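# Seat two printed parts on jig pins, or press CALL

## Task

Set both loose printed parts onto their matching pins in the jig, arranged as the drawing shows. But if this kit is not supposed to be assembled, leave all its parts where they are and instead press the blue CALL button with a closed gripper, keeping it held down for about one second.

## Robot and tools

Robot: two 6-joint arms, left_arm and right_arm, each ending in a parallel two-finger gripper. The fingers point along the gripper's +z axis and open and close along its y axis. Each arm's joints always come in this order: waist, shoulder, elbow, wrist pitch, wrist yaw, wrist roll. Stated ranges in rad: waist -2.618 to 3.054, shoulder 0.000 to 3.142, elbow 0.000 to 3.142, wrist pitch -1.571 to 1.571, wrist yaw -1.571 to 1.571, wrist roll -2.094 to 2.094. The true ends may sit up to 0.059 rad either way.

Frame: everything is reported in the scene frame. Its origin is at table-top height, halfway between the two arms' nominal bases; +x points out over the table, +z up, and left_arm is on the +y side (this is unrelated to which side it appears on in images). Measured base positions: left_arm (-0.011, +0.363, +0.009) m, right_arm (-0.011, -0.290, +0.043) m, both with almost no yaw. Reported hand poses can be off by a few centimetres, more at long reach.

Row layout, shared by execute_actions and move: a single list of 14 numbers, each in [-1, 1], covering both arms. Numbers 1-6 are left_arm's joint offsets, 7 is left_arm's opening, 8-13 are right_arm's joint offsets, 14 is right_arm's opening. The joint numbers are offsets, not poses. They count from the Joint targets line in the latest result, scaled so that 1.0 equals 2.224 rad for waist, shoulder and elbow and 8.485 rad for the three wrist joints. The opening is absolute: +1 is fully open, -1 is closed; in between, the fingers go to where grip_measured would read that value. A 0 in an opening slot is a real command (half open), so to leave a gripper as it is, resend its current value. To hold an arm still, give 0 for its six joints.

execute_actions(actions, cameras): actions is a list of actions. Each action is a table of up to 15 rows, one row per 1/30 s control step; if there are fewer rows, the last row repeats to fill the 15 steps. Every row in an action counts from the targets as they stood when that action began, not from the row before it. Each new action starts again from the updated targets, so repeating an offset keeps moving the joint. The call is refused if any action asks a joint to go more than 0.059 rad past its range. An empty actions list returns the current state and images.

move(target, speed, blend, opening_speed, grip_force, blocking, cameras): target is one 14-number row, or a list of up to 15 rows. Every row in the list is an offset from the same starting Joint targets, not from the previous row. The arms follow joint-space paths, so the grippers trace curves, and nothing is done to avoid obstacles or the other arm. speed is the top joint speed in rad/s (0.01 to 12.57, default 0.5), given once or per target. blend is in rad and rounds off intermediate targets; 0 means stop at each one. opening_speed ramps the opening, in units per second on the -1 to +1 scale, at least 0.2. grip_force is the per-pad force limit in N (10 to 50), given once or per arm. It stays set once given, and low values make the fingers close slowly. The whole move lasts at most 10 s. The result adds a move: line saying how it ended: done, off_target (at rest more than 0.035 rad away), moving, held or fault. It may also show limits=held.

wait(seconds 0-10) lets time pass while the last commands hold. stop brakes a running move. zoom_image(camera, region [x0, y0, x1, y1] in pixels, at most 504 by 504) gives a closer look at the latest image from cam_high, cam_low, cam_over, cam_left_wrist or cam_right_wrist (all 672x504). read_manual gives the licence texts. finished_scene(scene 1) ends the scene for good; the result must hold up without the robot.

Result lines: end_effector_position (m) and end_effector_quat_wxyz give the pinch point, midway between the pads and about 1 cm behind the fingertips. Joint positions and Joint velocities list the six joints per arm (rad, rad/s), then the pad gap (m; 0.094 when fully open). Joint targets is the baseline for your next offsets. Tool commands shows the present opening commands. grip_measured is the measured opening on the command scale. It reads slightly wide when empty and a few thousandths narrower than a hard part when squeezing it. Joint torques are total drive outputs, noisy and offset; joints 1-3 wrap at ±28 N m. Other lines: "joint sent to its limit"; "joint command not followed" (the clearance check altered targets); MOTOR HOT at 75 °C; OVER-TEMPERATURE FAULT at 90 °C, after which that arm folds and goes idle.

How things behave: each joint target can only lead its measured angle by 0.339 rad (big joints) or 2.2 rad (wrist). A target placing the gripper more than 200 mm from where it is gets scaled back. Large motions therefore take several actions. An arm pressing against something keeps pressing until told otherwise. To release it, command its targets back past its measured positions. To let go of a part, command an opening well above grip_measured.

Avoid: any contact between the two arms, including one gripper closing on the other's fingers, which can end the scene. Do not drop parts, let go of moving parts, slam or push hard, or strike fixed or heavy objects. Do not let anything leave the table or put anything down off it. Do not hold loads for long, leave an arm stretched out, or push toward an unreachable pose, since all of these heat the motors. Prefer smooth, steady moves.

Each tool is called by a JSON object that holds its "api" and its "payload", one argument or row to a line.

## Session

{"api": "execute_actions", "payload": {
  "actions": []
}}

Scene clock: 0.00 s.
left_arm: end_effector_position=(+0.3069, +0.1646, +0.3376) grip_measured=+1.000 end_effector_quat_wxyz=(+0.676, -0.027, +0.714, -0.179) | right_arm: end_effector_position=(+0.2919, -0.0078, +0.2678) grip_measured=+1.000 end_effector_quat_wxyz=(+0.559, -0.095, +0.700, +0.433)
Joint positions: left_arm=[-0.874 1.06 0.762 0.269 -0.627 -0.313 0.094] | right_arm=[0.71 1.348 0.465 0.883 -0.081 0.524 0.094]
Joint velocities: within noise
Joint torques (N m): no reading
Heat: left arm: 31 °C; right arm: 33 °C.
Joint targets: left_arm=[-0.874 1.052 0.772 0.268 -0.627 -0.311] | right_arm=[0.710 1.339 0.473 0.882 -0.081 0.522]
Tool commands: left_gripper/opening=+1.0 right_gripper/opening=+1.0

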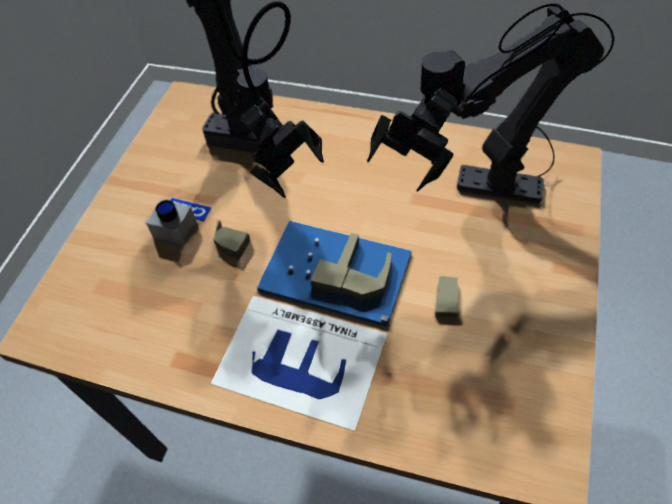

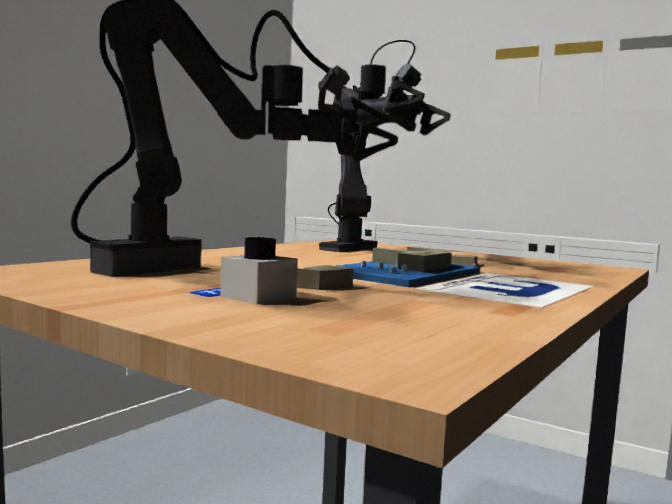

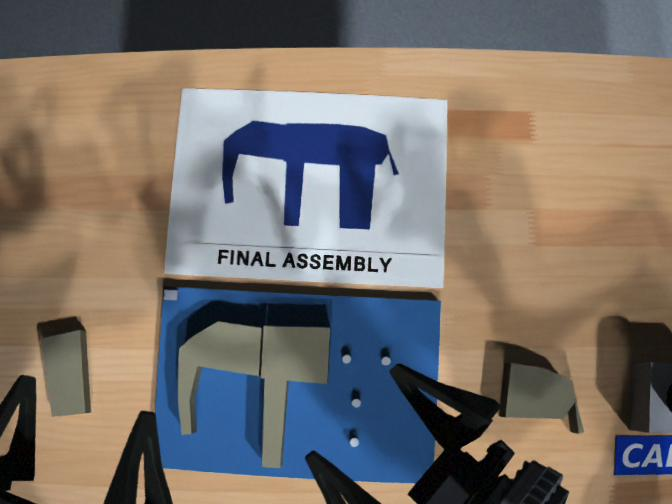

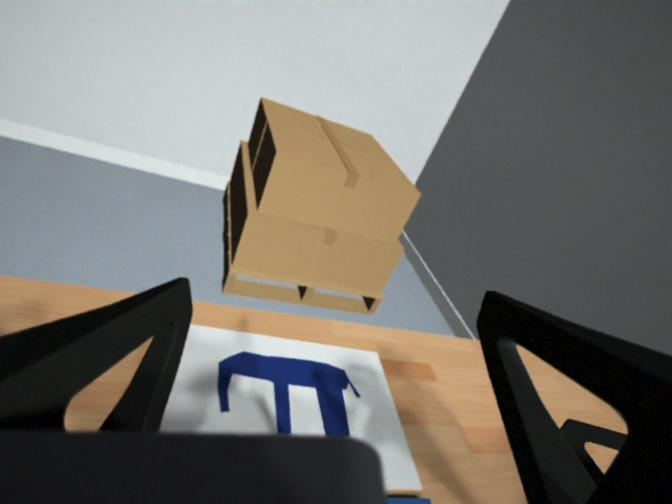

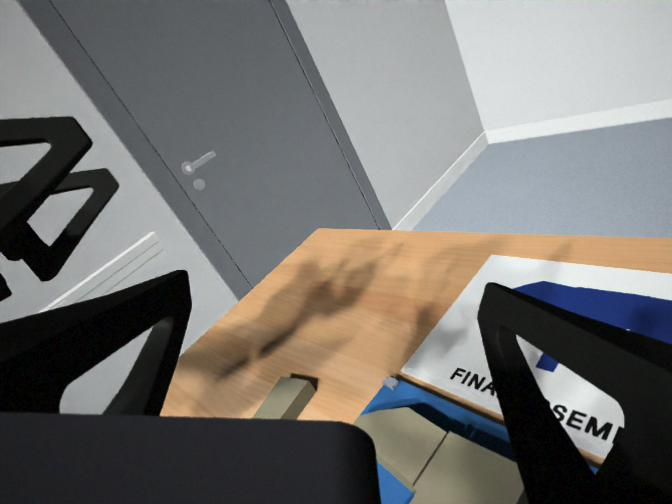

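{"api": "zoom_image", "payload": {
  "camera": "cam_over",
  "region": [150, 90, 450, 290]
}}

{"api": "zoom_image", "payload": {
  "camera": "cam_over",
  "region": [470, 310, 672, 480]
}}

{"api": "zoom_image", "payload": {
  "camera": "cam_over",
  "region": [150, 280, 450, 480]
}}

{"api": "zoom_image", "payload": {
  "camera": "cam_high",
  "region": [200, 200, 300, 275]
}}

{"api": "zoom_image", "payload": {
  "camera": "cam_over",
  "region": [10, 300, 130, 430]
}}

{"api": "zoom_image", "payload": {
  "camera": "cam_low",
  "region": [180, 210, 520, 330]
}}

Scaled by 1.680.

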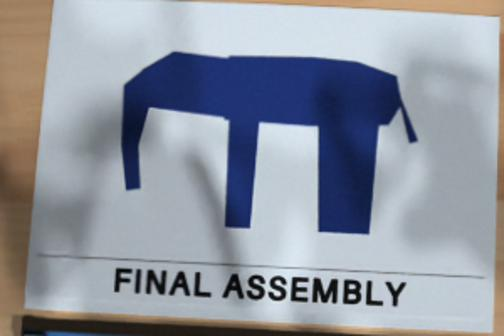

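Scaled by 2.495.

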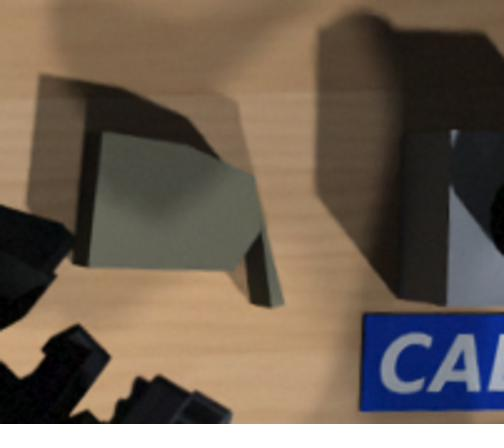

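Scaled by 1.680.

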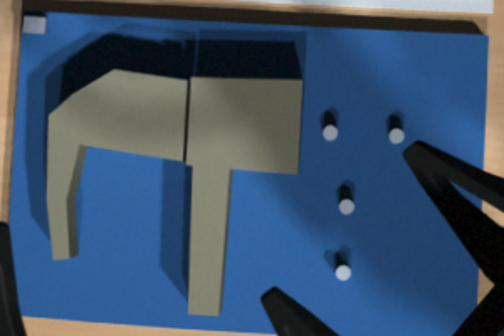

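Scaled by 5.040.

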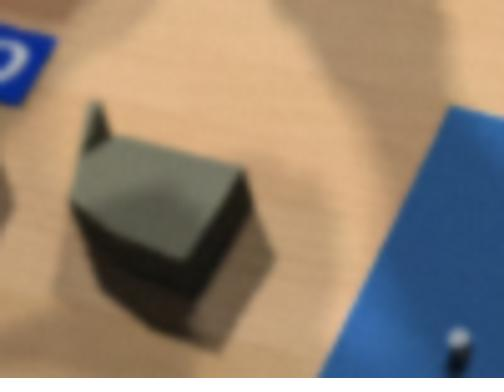

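Scaled by 3.877.

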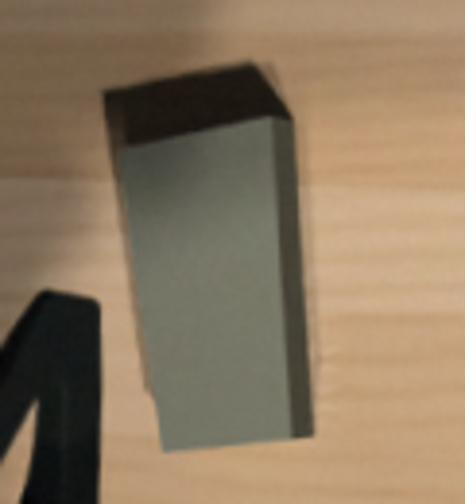

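Scaled by 1.482.

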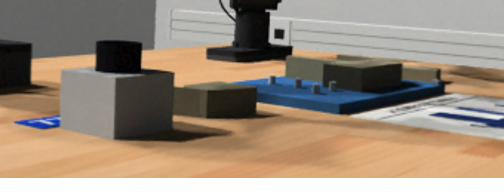

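{"api": "move", "payload": {
  "target": [0.1565,0.4676,0.5643,-0.2091,0.0739,0.0367,1,-0.3058,0.2572,0.5211,-0.2562,0.0095,-0.0615,1],
  "speed": 0.8
}}

Scene clock: 58.00 s.
left_arm: end_effector_position=(+0.3372, +0.1758, +0.1505) grip_measured=+1.000 end_effector_quat_wxyz=(+0.001, +0.245, +0.970, +0.006) | right_arm: end_effector_position=(+0.3442, -0.2771, +0.1480) grip_measured=+1.000 end_effector_quat_wxyz=(-0.002, -0.013, +1.000, +0.002)
Joint positions: left_arm=[-0.528 2.073 1.999 -1.498 -0.011 -0.007 0.094] | right_arm=[0.03 1.896 1.604 -1.283 -0.003 0.006 0.094]
Joint torques (N m): left_arm=[0.21 -8.47 7.91 0.23 0.09 0.03] | right_arm=[0.01 -8.77 7.49 0.5 0.04 -0.04]
Heat: left arm: 36 °C; right arm: 39 °C.
Joint targets: left_arm=[-0.526 2.092 2.027 -1.506 0.000 0.000] | right_arm=[0.030 1.911 1.632 -1.292 -0.001 0.000]
move: done

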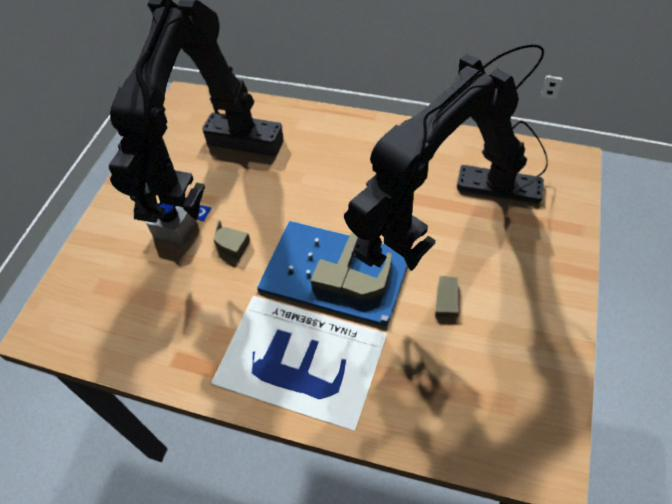

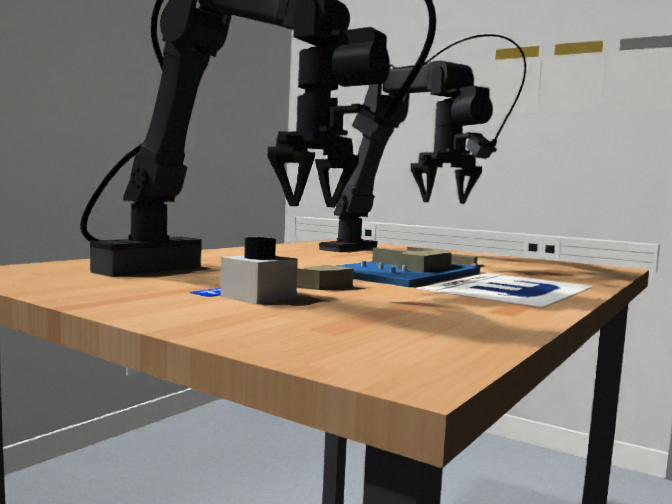

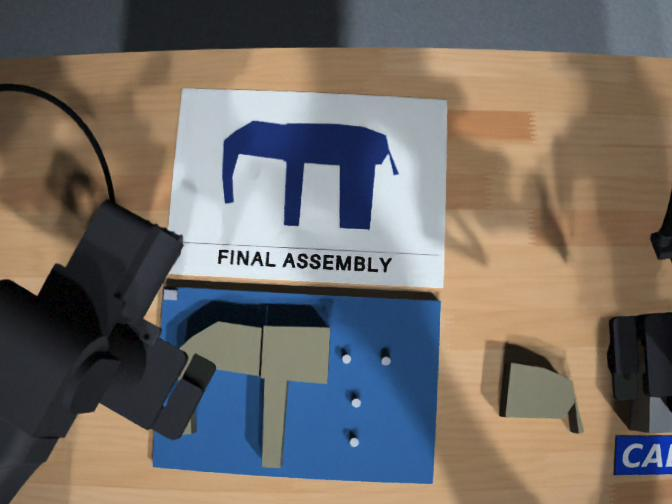

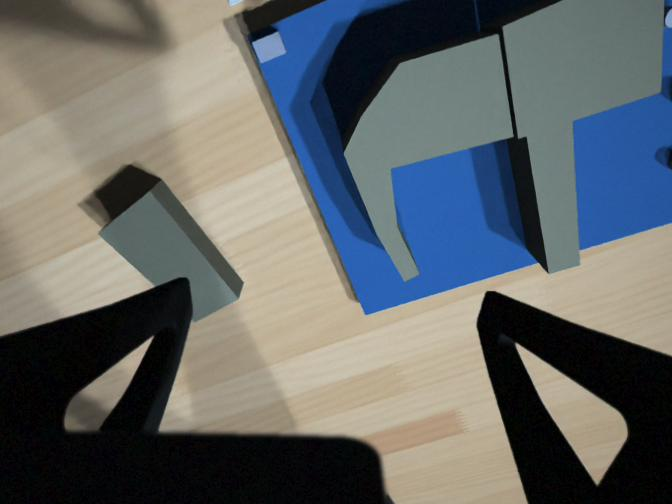

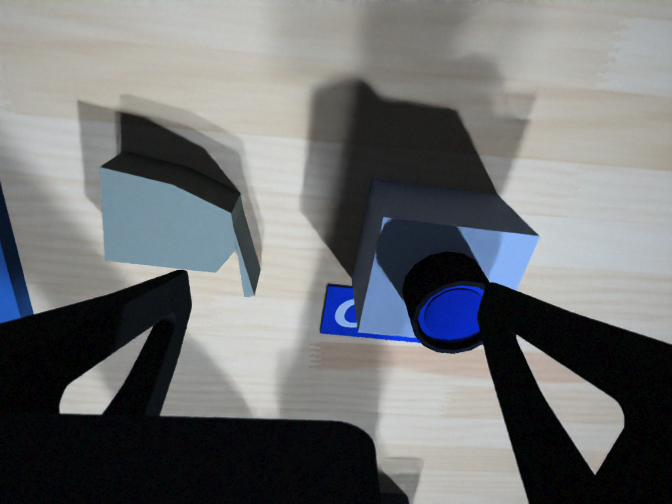

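{"api": "move", "payload": {
  "target": [0.1416,0.0423,0.0668,-0.0064,0,-0.0218,1,0.1043,0.0944,0.1367,-0.0111,0,0.0313,1],
  "speed": 0.6,
  "cameras": ["cam_over","cam_left_wrist","cam_right_wrist"]
}}

{"api": "zoom_image", "payload": {
  "camera": "cam_left_wrist",
  "region": [170, 100, 506, 352]
}}

{"api": "zoom_image", "payload": {
  "camera": "cam_right_wrist",
  "region": [170, 100, 506, 352]
}}

Scene clock: 91.20 s.
left_arm: end_effector_position=(+0.3965, +0.2902, +0.1528) grip_measured=+1.000 end_effector_quat_wxyz=(+0.002, +0.002, +1.000, +0.001) | right_arm: end_effector_position=(+0.3799, -0.1811, +0.1486) grip_measured=+1.000 end_effector_quat_wxyz=(-0.002, -0.008, +1.000, -0.001)
Joint positions: left_arm=[-0.207 2.162 2.148 -1.552 -0.003 -0.178 0.094] | right_arm=[0.267 2.106 1.908 -1.377 0.001 0.255 0.094]
Joint torques (N m): left_arm=[-0.34 -8.85 7.83 0.22 0.02 -0.06] | right_arm=[-0.43 -10.77 7.43 0.49 0 0.11]
Heat: left arm: 36 °C; right arm: 35 °C.
Joint targets: left_arm=[-0.211 2.186 2.176 -1.561 0.000 -0.184] | right_arm=[0.262 2.121 1.936 -1.386 0.000 0.265]
move: done
Images, in order (width x height): cam_over 672x504, cam_left_wrist 672x504, cam_right_wrist 672x504.

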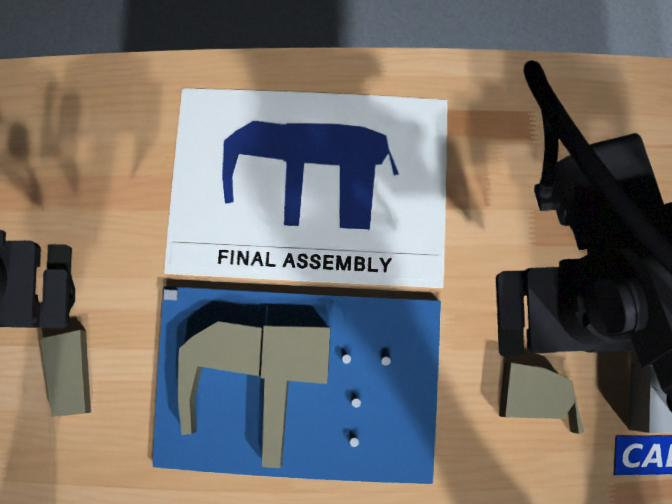

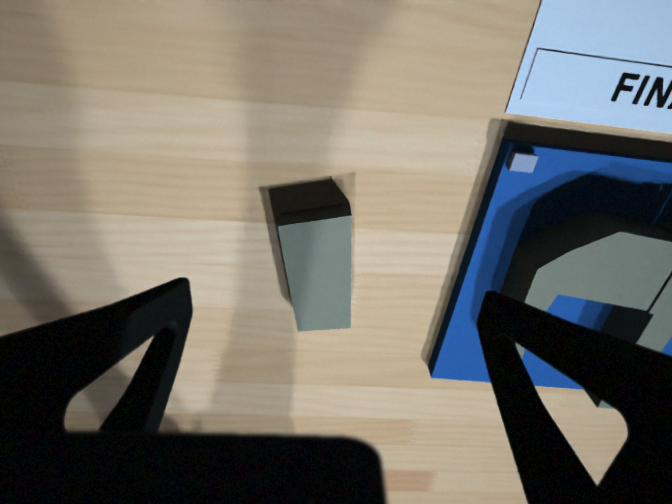

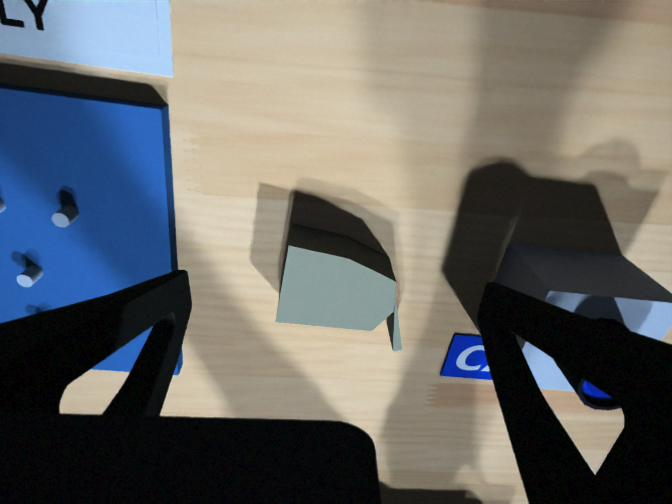

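Scaled by 1.500.

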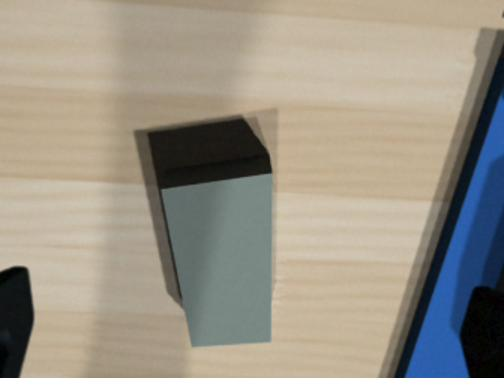

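Scaled by 1.500.

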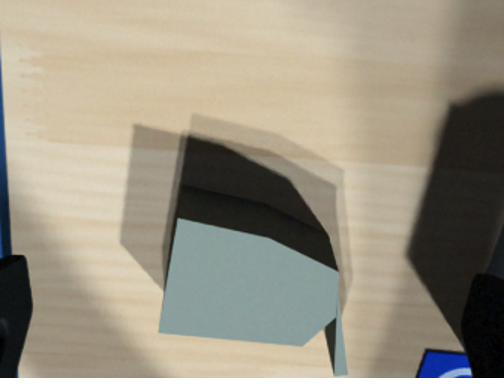

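{"api": "move", "payload": {
  "target": [-0.1488,-0.0171,-0.0292,0.0634,0,0.0217,1,0,0,0,0,0,0,1],
  "speed": 0.6,
  "cameras": ["cam_left_wrist"]
}}

{"api": "zoom_image", "payload": {
  "camera": "cam_left_wrist",
  "region": [150, 0, 650, 320]
}}

Scene clock: 117.47 s.
left_arm: end_effector_position=(+0.4527, +0.0990, +0.1769) grip_measured=+1.000 end_effector_quat_wxyz=(+0.237, +0.245, +0.938, -0.063) | right_arm: end_effector_position=(+0.3799, -0.1811, +0.1486) grip_measured=+1.000 end_effector_quat_wxyz=(-0.002, -0.008, +1.000, -0.001)
Joint positions: left_arm=[-0.547 2.162 2.123 -1.036 -0.002 -0.008 0.094] | right_arm=[0.267 2.106 1.908 -1.377 0.001 0.255 0.094]
Joint torques (N m): left_arm=[0.53 -12.29 5.09 1.29 0.01 0.06] | right_arm=[-0.43 -10.74 7.42 0.48 -0.01 0.12]
Heat: left arm: 38 °C; right arm: 36 °C.
Joint targets: left_arm=[-0.542 2.148 2.111 -1.023 0.000 0.000] | right_arm=[0.262 2.121 1.936 -1.386 0.000 0.266]
move: done
Images, in order (width x height): cam_left_wrist 672x504.

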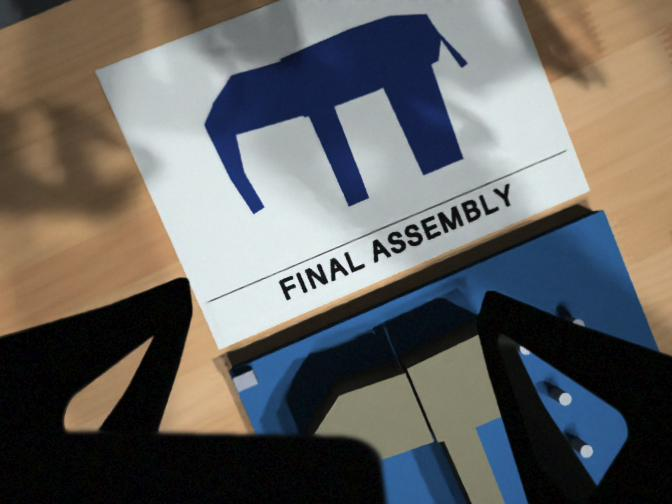

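Scaled by 1.008.

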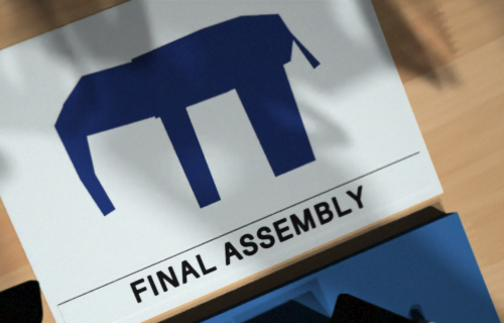

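{"api": "move", "payload": {
  "target": [0.1436,-0.1376,-0.2316,-0.0356,0,-0.035,1,0.0301,-0.138,-0.2295,0.0240,0,-0.1672,1],
  "speed": 0.7
}}

Scene clock: 180.43 s.
left_arm: end_effector_position=(+0.3302, +0.2963, +0.1185) grip_measured=+1.000 end_effector_quat_wxyz=(-0.012, -0.047, +0.999, +0.004) | right_arm: end_effector_position=(+0.3041, -0.1831, +0.1212) grip_measured=+1.000 end_effector_quat_wxyz=(-0.016, -0.671, +0.741, +0.006)
Joint positions: left_arm=[-0.224 1.886 1.607 -1.317 -0.002 -0.29 0.094] | right_arm=[0.323 1.85 1.437 -1.192 0.002 -1.144 0.094]
Joint torques (N m): left_arm=[0.16 -11.75 4.53 0.17 0.01 -0.08] | right_arm=[0.43 -12.71 4.29 0.62 -0.01 -0.07]
Heat: left arm: 47 °C; right arm: 36 °C.
Joint targets: left_arm=[-0.223 1.842 1.596 -1.325 0.000 -0.297] | right_arm=[0.329 1.814 1.426 -1.182 -0.001 -1.153]
move: off_target (left_arm, right_arm); left_arm: the shoulder is farthest, 0.044 rad from its target; right_arm: the shoulder is farthest, 0.036 rad from its target

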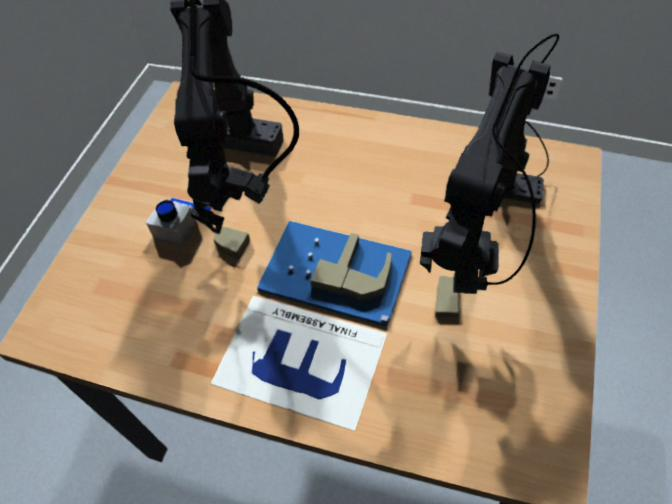

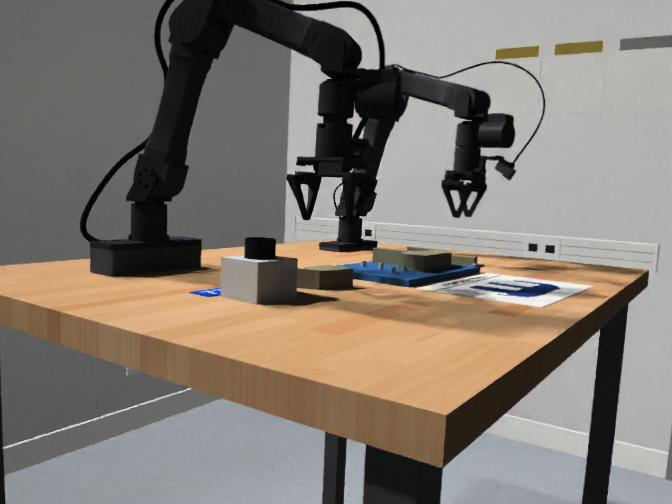

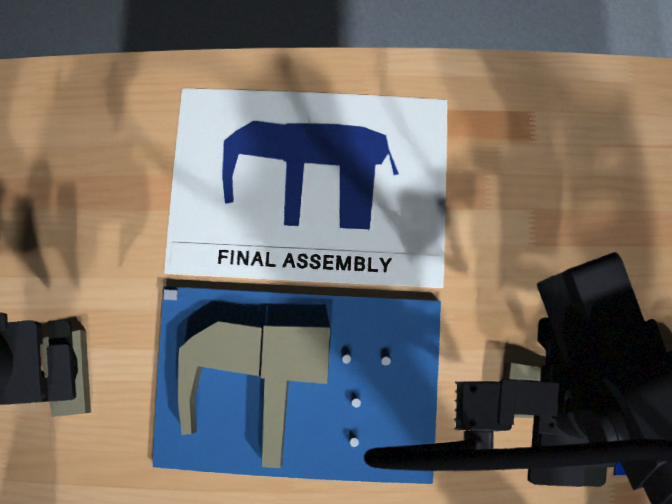

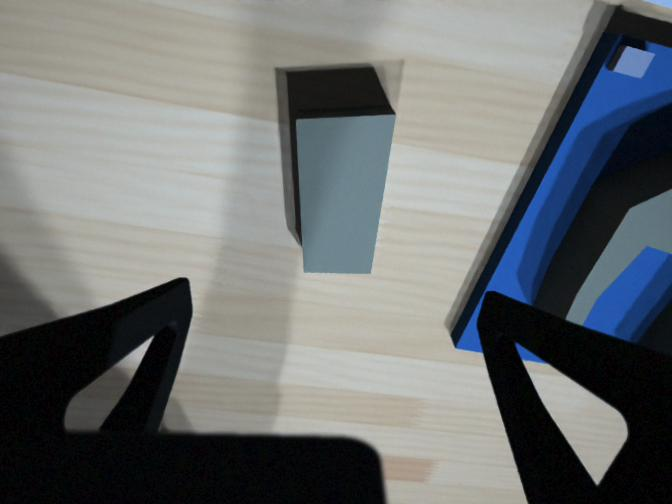

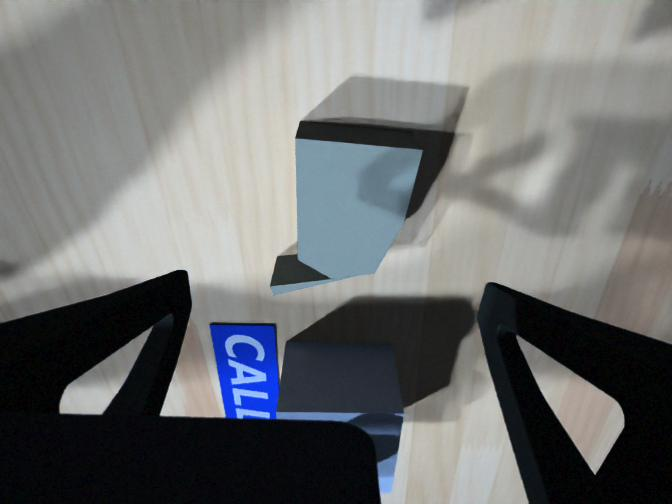

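{"api": "move", "payload": {
  "target": [-0.004,0.0434,-0.1283,0.045,0,-0.0011,1,0.0031,0.0755,-0.0915,0.0437,0,0.0008,1],
  "speed": 0.3
}}

Scene clock: 201.20 s.
left_arm: end_effector_position=(+0.3321, +0.2959, +0.0355) grip_measured=+1.000 end_effector_quat_wxyz=(+0.006, -0.051, +0.999, +0.000) | right_arm: end_effector_position=(+0.3163, -0.1776, +0.0330) grip_measured=+1.000 end_effector_quat_wxyz=(+0.003, -0.673, +0.740, -0.003)
Joint positions: left_arm=[-0.224 1.922 1.319 -0.955 -0.002 -0.3 0.094] | right_arm=[0.328 1.971 1.23 -0.822 0.003 -1.144 0.094]
Joint torques (N m): left_arm=[-0.66 -7.36 4.52 0.44 0 -0.08] | right_arm=[0.66 -9.18 4.12 0.75 -0.03 0.01]
Heat: left arm: 44 °C; right arm: 35 °C.
Joint targets: left_arm=[-0.232 1.938 1.310 -0.943 0.000 -0.307] | right_arm=[0.336 1.982 1.222 -0.812 -0.001 -1.146]
move: done

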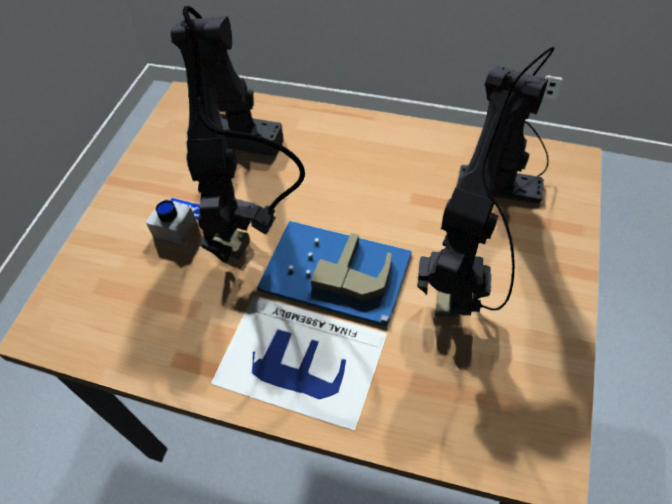

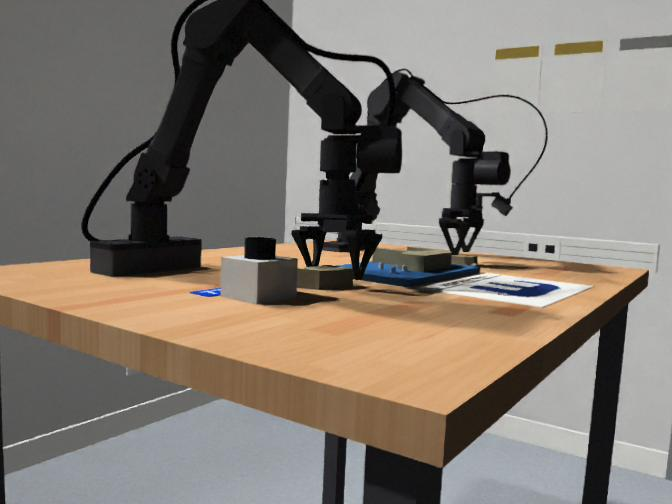

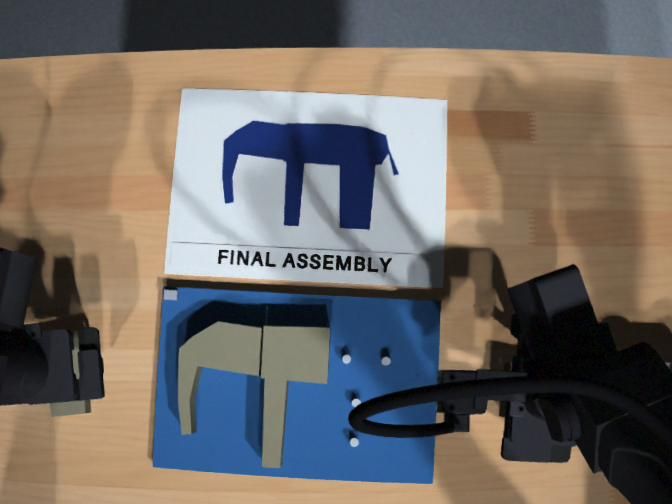

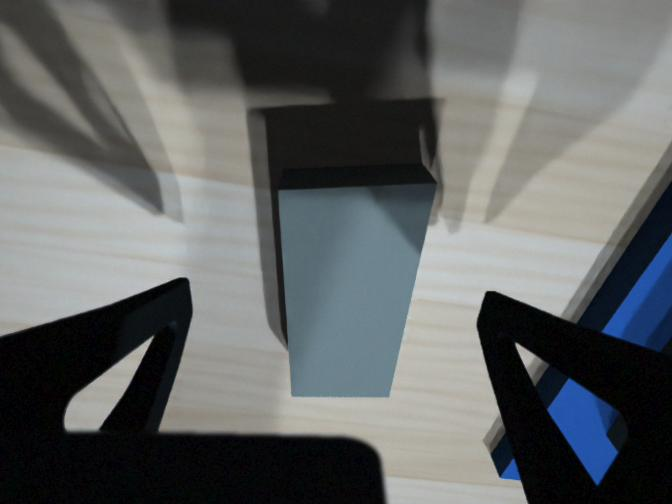

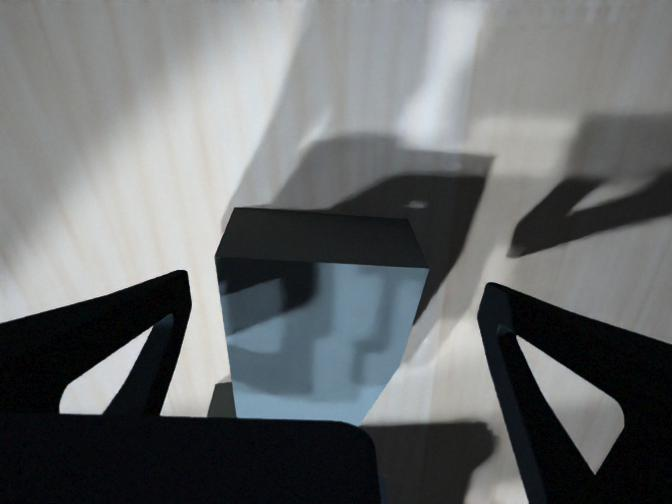

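{"api": "move", "payload": {
  "target": [
    [-0.0054,0.0052,-0.0155,0.0054,0,0,1,0,0.001,-0.0218,0.006,0,0,1],
    [-0.0054,0.0052,-0.0155,0.0054,0,0,-0.3,0,0.001,-0.0218,0.006,0,0,0.03]
  ],
  "speed": 0.2,
  "grip_force": 30,
  "opening_speed": 0.5
}}

Scene clock: 215.60 s.
left_arm: end_effector_position=(+0.3306, +0.2912, +0.0251) grip_measured=-0.120 end_effector_quat_wxyz=(+0.009, -0.044, +0.999, -0.001) | right_arm: end_effector_position=(+0.3116, -0.1785, +0.0229) grip_measured=+0.173 end_effector_quat_wxyz=(+0.005, -0.673, +0.739, -0.004)
Joint positions: left_arm=[-0.238 1.931 1.286 -0.909 -0.002 -0.3 0.041] | right_arm=[0.33 1.971 1.183 -0.771 0.004 -1.144 0.055]
Joint torques (N m): left_arm=[-0.54 -7.16 4.31 0.45 0 -0.07] | right_arm=[0.46 -8.87 3.86 0.75 -0.04 0]
Heat: left arm: 42 °C; right arm: 35 °C.
Joint targets: left_arm=[-0.244 1.950 1.276 -0.897 0.000 -0.307] | right_arm=[0.336 1.984 1.174 -0.761 -0.001 -1.146]
grip_force (N): 30, 30
move: done

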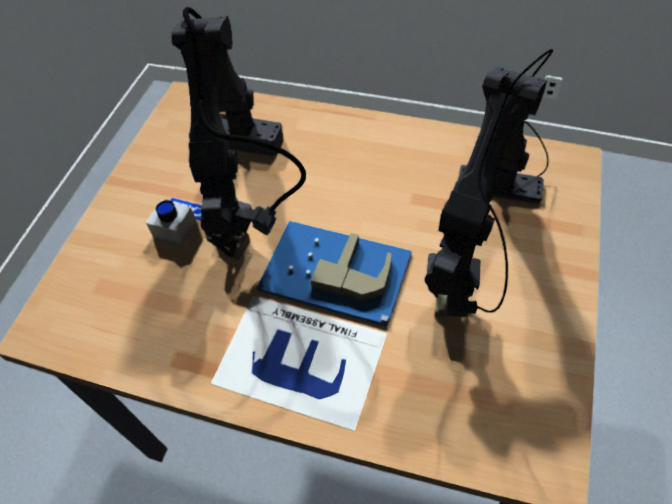

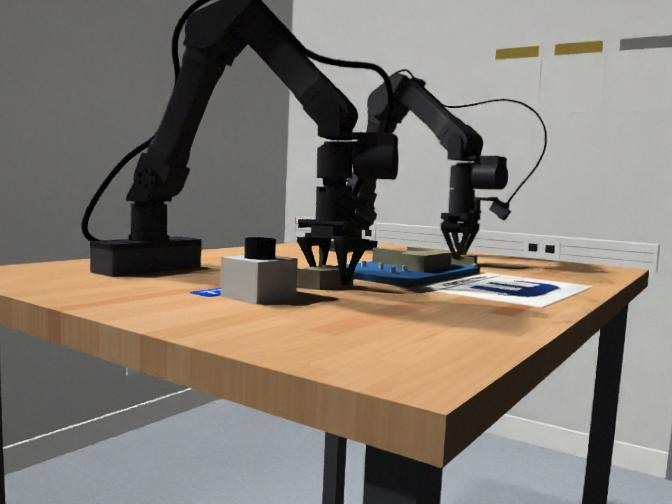

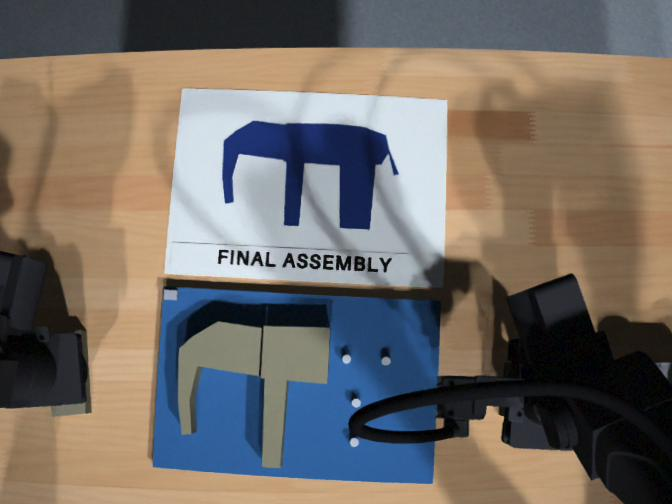

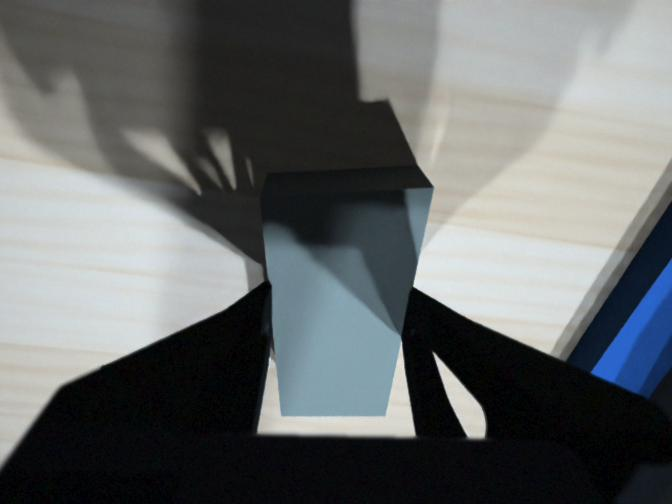

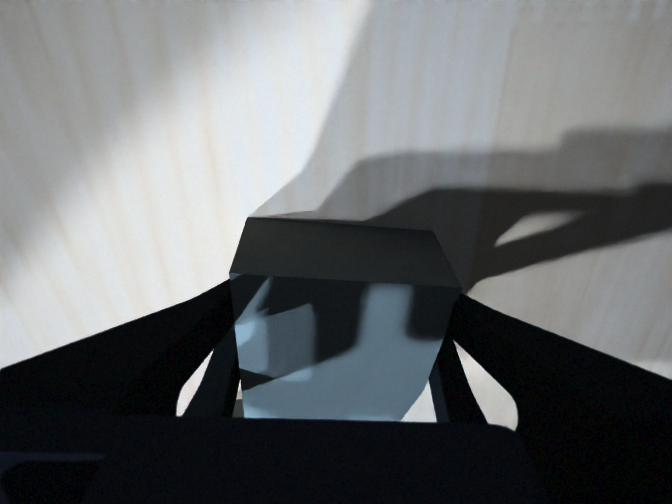

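{"api": "move", "payload": {
  "target": [
    [0,-0.0486,0.1439,-0.0504,0,0,-0.3,0,-0.0764,0.1133,-0.0496,0,0,0.03],
    [0,-0.0486,0.1439,0.1293,0,0,-0.3,0,-0.0764,0.1133,0.1133,0,0,0.03]
  ],
  "speed": [0.3,0.6],
  "blend": [0.1,0],
  "cameras": ["cam_high","cam_low","cam_over"]
}}

{"api": "zoom_image", "payload": {
  "camera": "cam_high",
  "region": [150, 150, 500, 400]
}}

Scene clock: 229.87 s.
left_arm: end_effector_position=(+0.5772, +0.2382, +0.3202) grip_measured=-0.123 end_effector_quat_wxyz=(+0.630, -0.036, +0.758, -0.165) | right_arm: end_effector_position=(+0.5370, -0.1004, +0.2890) grip_measured=+0.173 end_effector_quat_wxyz=(+0.547, -0.541, +0.593, -0.237)
Joint positions: left_arm=[-0.238 1.886 1.566 0.167 -0.002 -0.303 0.041] | right_arm=[0.33 1.851 1.397 0.161 0.004 -1.148 0.055]
Joint torques (N m): left_arm=[-0.5 -13.26 9.55 2.23 0 -0.05] | right_arm=[0.47 -14.5 8.8 3.12 -0.04 0.04]
Heat: left arm: 41 °C; right arm: 35 °C.
Joint targets: left_arm=[-0.244 1.842 1.596 0.200 0.000 -0.307] | right_arm=[0.336 1.815 1.426 0.201 -0.001 -1.146]
grip_force (N): 30, 30
move: off_target (left_arm, right_arm); left_arm: the shoulder is farthest, 0.044 rad from its target; right_arm: the wrist pitch is farthest, 0.040 rad from its target
Images, in order (width x height): cam_high 672x504, cam_low 672x504, cam_over 672x504.

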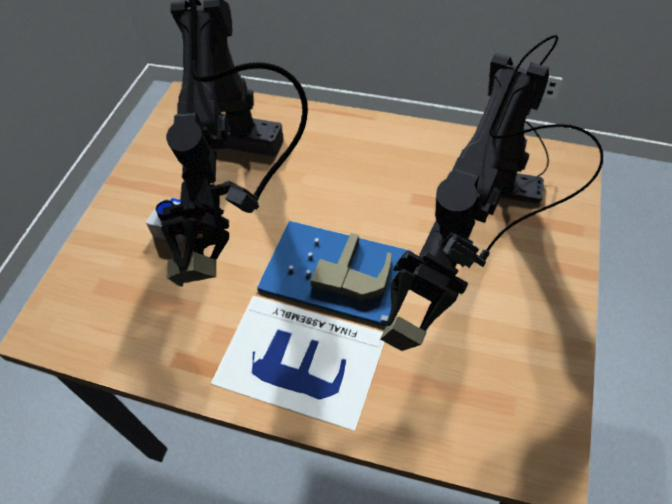

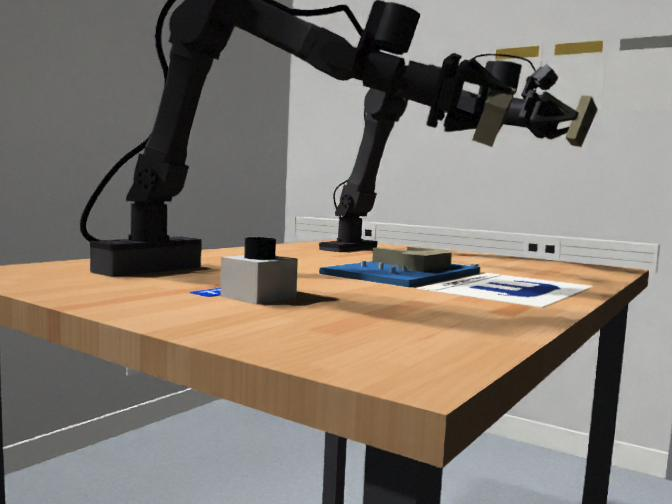

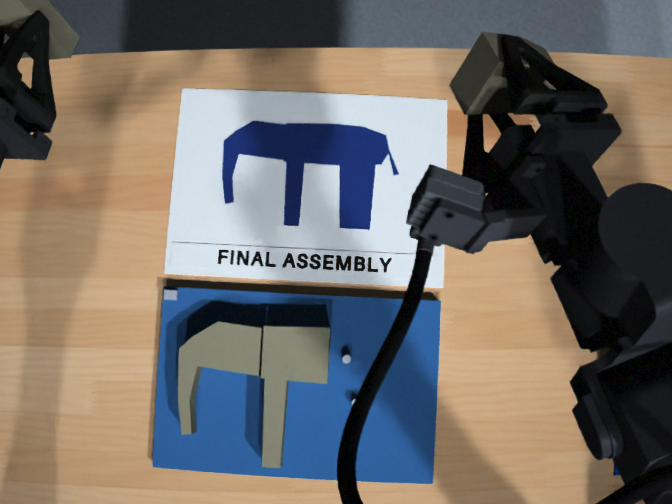

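Scaled by 1.440.

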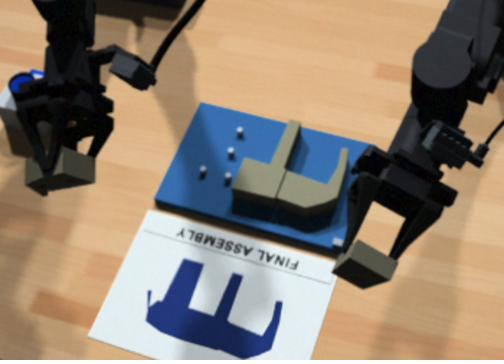

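{"api": "move", "payload": {
  "target": [0,0,0,0.1,0,0,-0.3,0,0,0,0.1,0,0,0.03],
  "speed": 0.8,
  "cameras": ["cam_high"]
}}

{"api": "zoom_image", "payload": {
  "camera": "cam_high",
  "region": [140, 170, 260, 290]
}}

{"api": "zoom_image", "payload": {
  "camera": "cam_high",
  "region": [350, 220, 500, 350]
}}

Scene clock: 237.43 s.
left_arm: end_effector_position=(+0.5224, +0.2500, +0.5203) grip_measured=-0.123 end_effector_quat_wxyz=(+0.877, -0.020, +0.421, -0.231) | right_arm: end_effector_position=(+0.5120, -0.1091, +0.4931) grip_measured=+0.173 end_effector_quat_wxyz=(+0.801, -0.328, +0.360, -0.348)
Joint positions: left_arm=[-0.238 1.886 1.566 1.022 -0.002 -0.304 0.041] | right_arm=[0.33 1.851 1.397 1.007 0.004 -1.151 0.055]
Joint torques (N m): left_arm=[-0.46 -12.64 9.05 1.51 -0.01 -0.04] | right_arm=[0.47 -14.04 8.36 2.55 -0.06 0.08]
Heat: left arm: 42 °C; right arm: 36 °C.
Joint targets: left_arm=[-0.244 1.842 1.596 1.048 0.000 -0.307] | right_arm=[0.336 1.815 1.426 1.049 -0.001 -1.147]
grip_force (N): 30, 30
move: off_target (left_arm, right_arm); left_arm: the shoulder is farthest, 0.044 rad from its target; right_arm: the wrist pitch is farthest, 0.043 rad from its target
Images, in order (width x height): cam_high 672x504.

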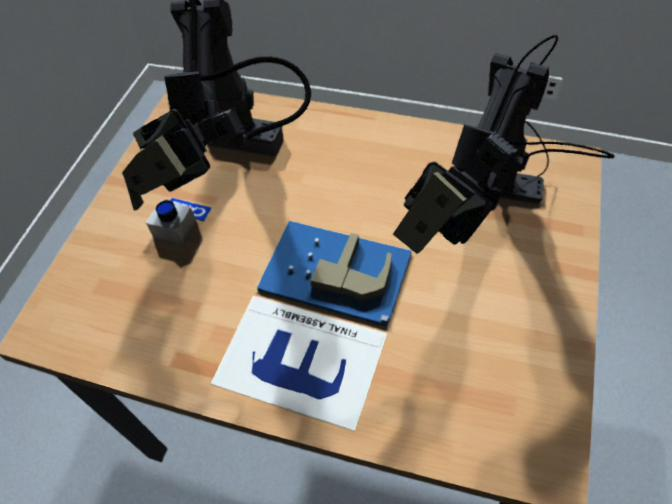

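Scaled by 4.200.

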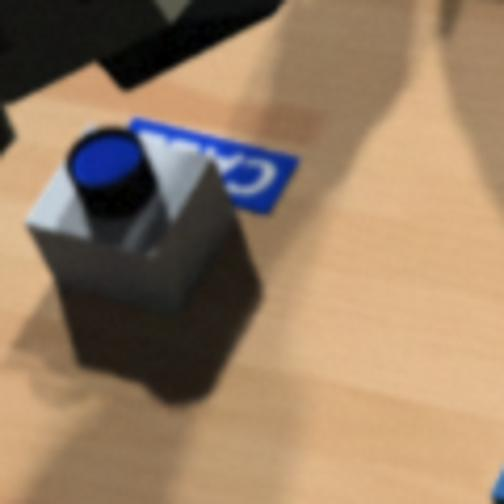

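Scaled by 3.360.

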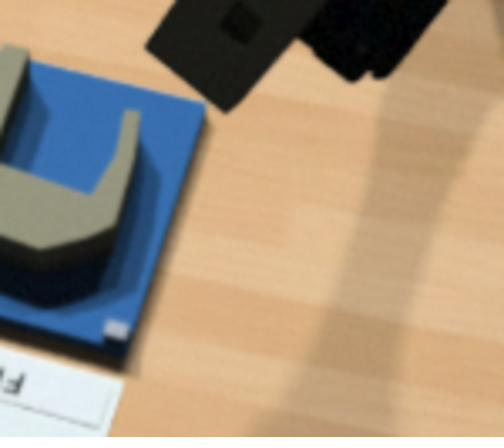

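Holes visible. Zoom.

{"api": "zoom_image", "payload": {
  "camera": "cam_high",
  "region": [110, 120, 230, 220]
}}

{"api": "zoom_image", "payload": {
  "camera": "cam_high",
  "region": [380, 150, 500, 260]
}}

{"api": "zoom_image", "payload": {
  "camera": "cam_high",
  "region": [250, 210, 420, 330]
}}

Scaled by 4.200.

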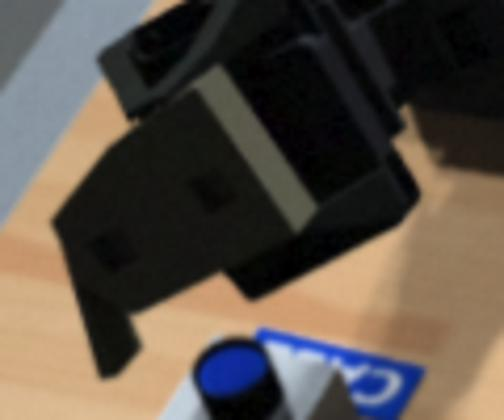

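Scaled by 4.200.

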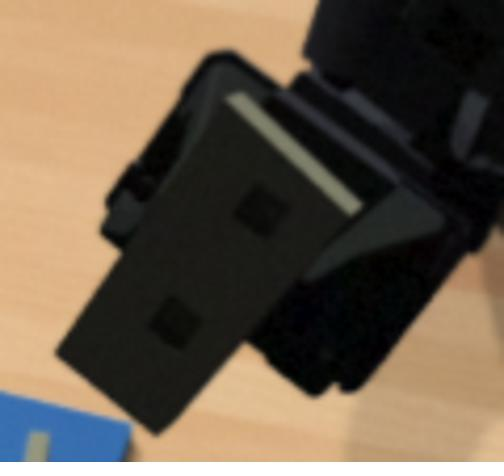

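Scaled by 2.965.

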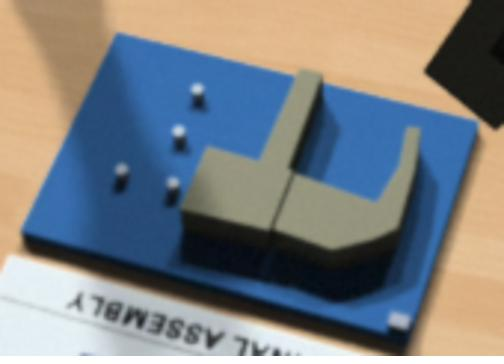

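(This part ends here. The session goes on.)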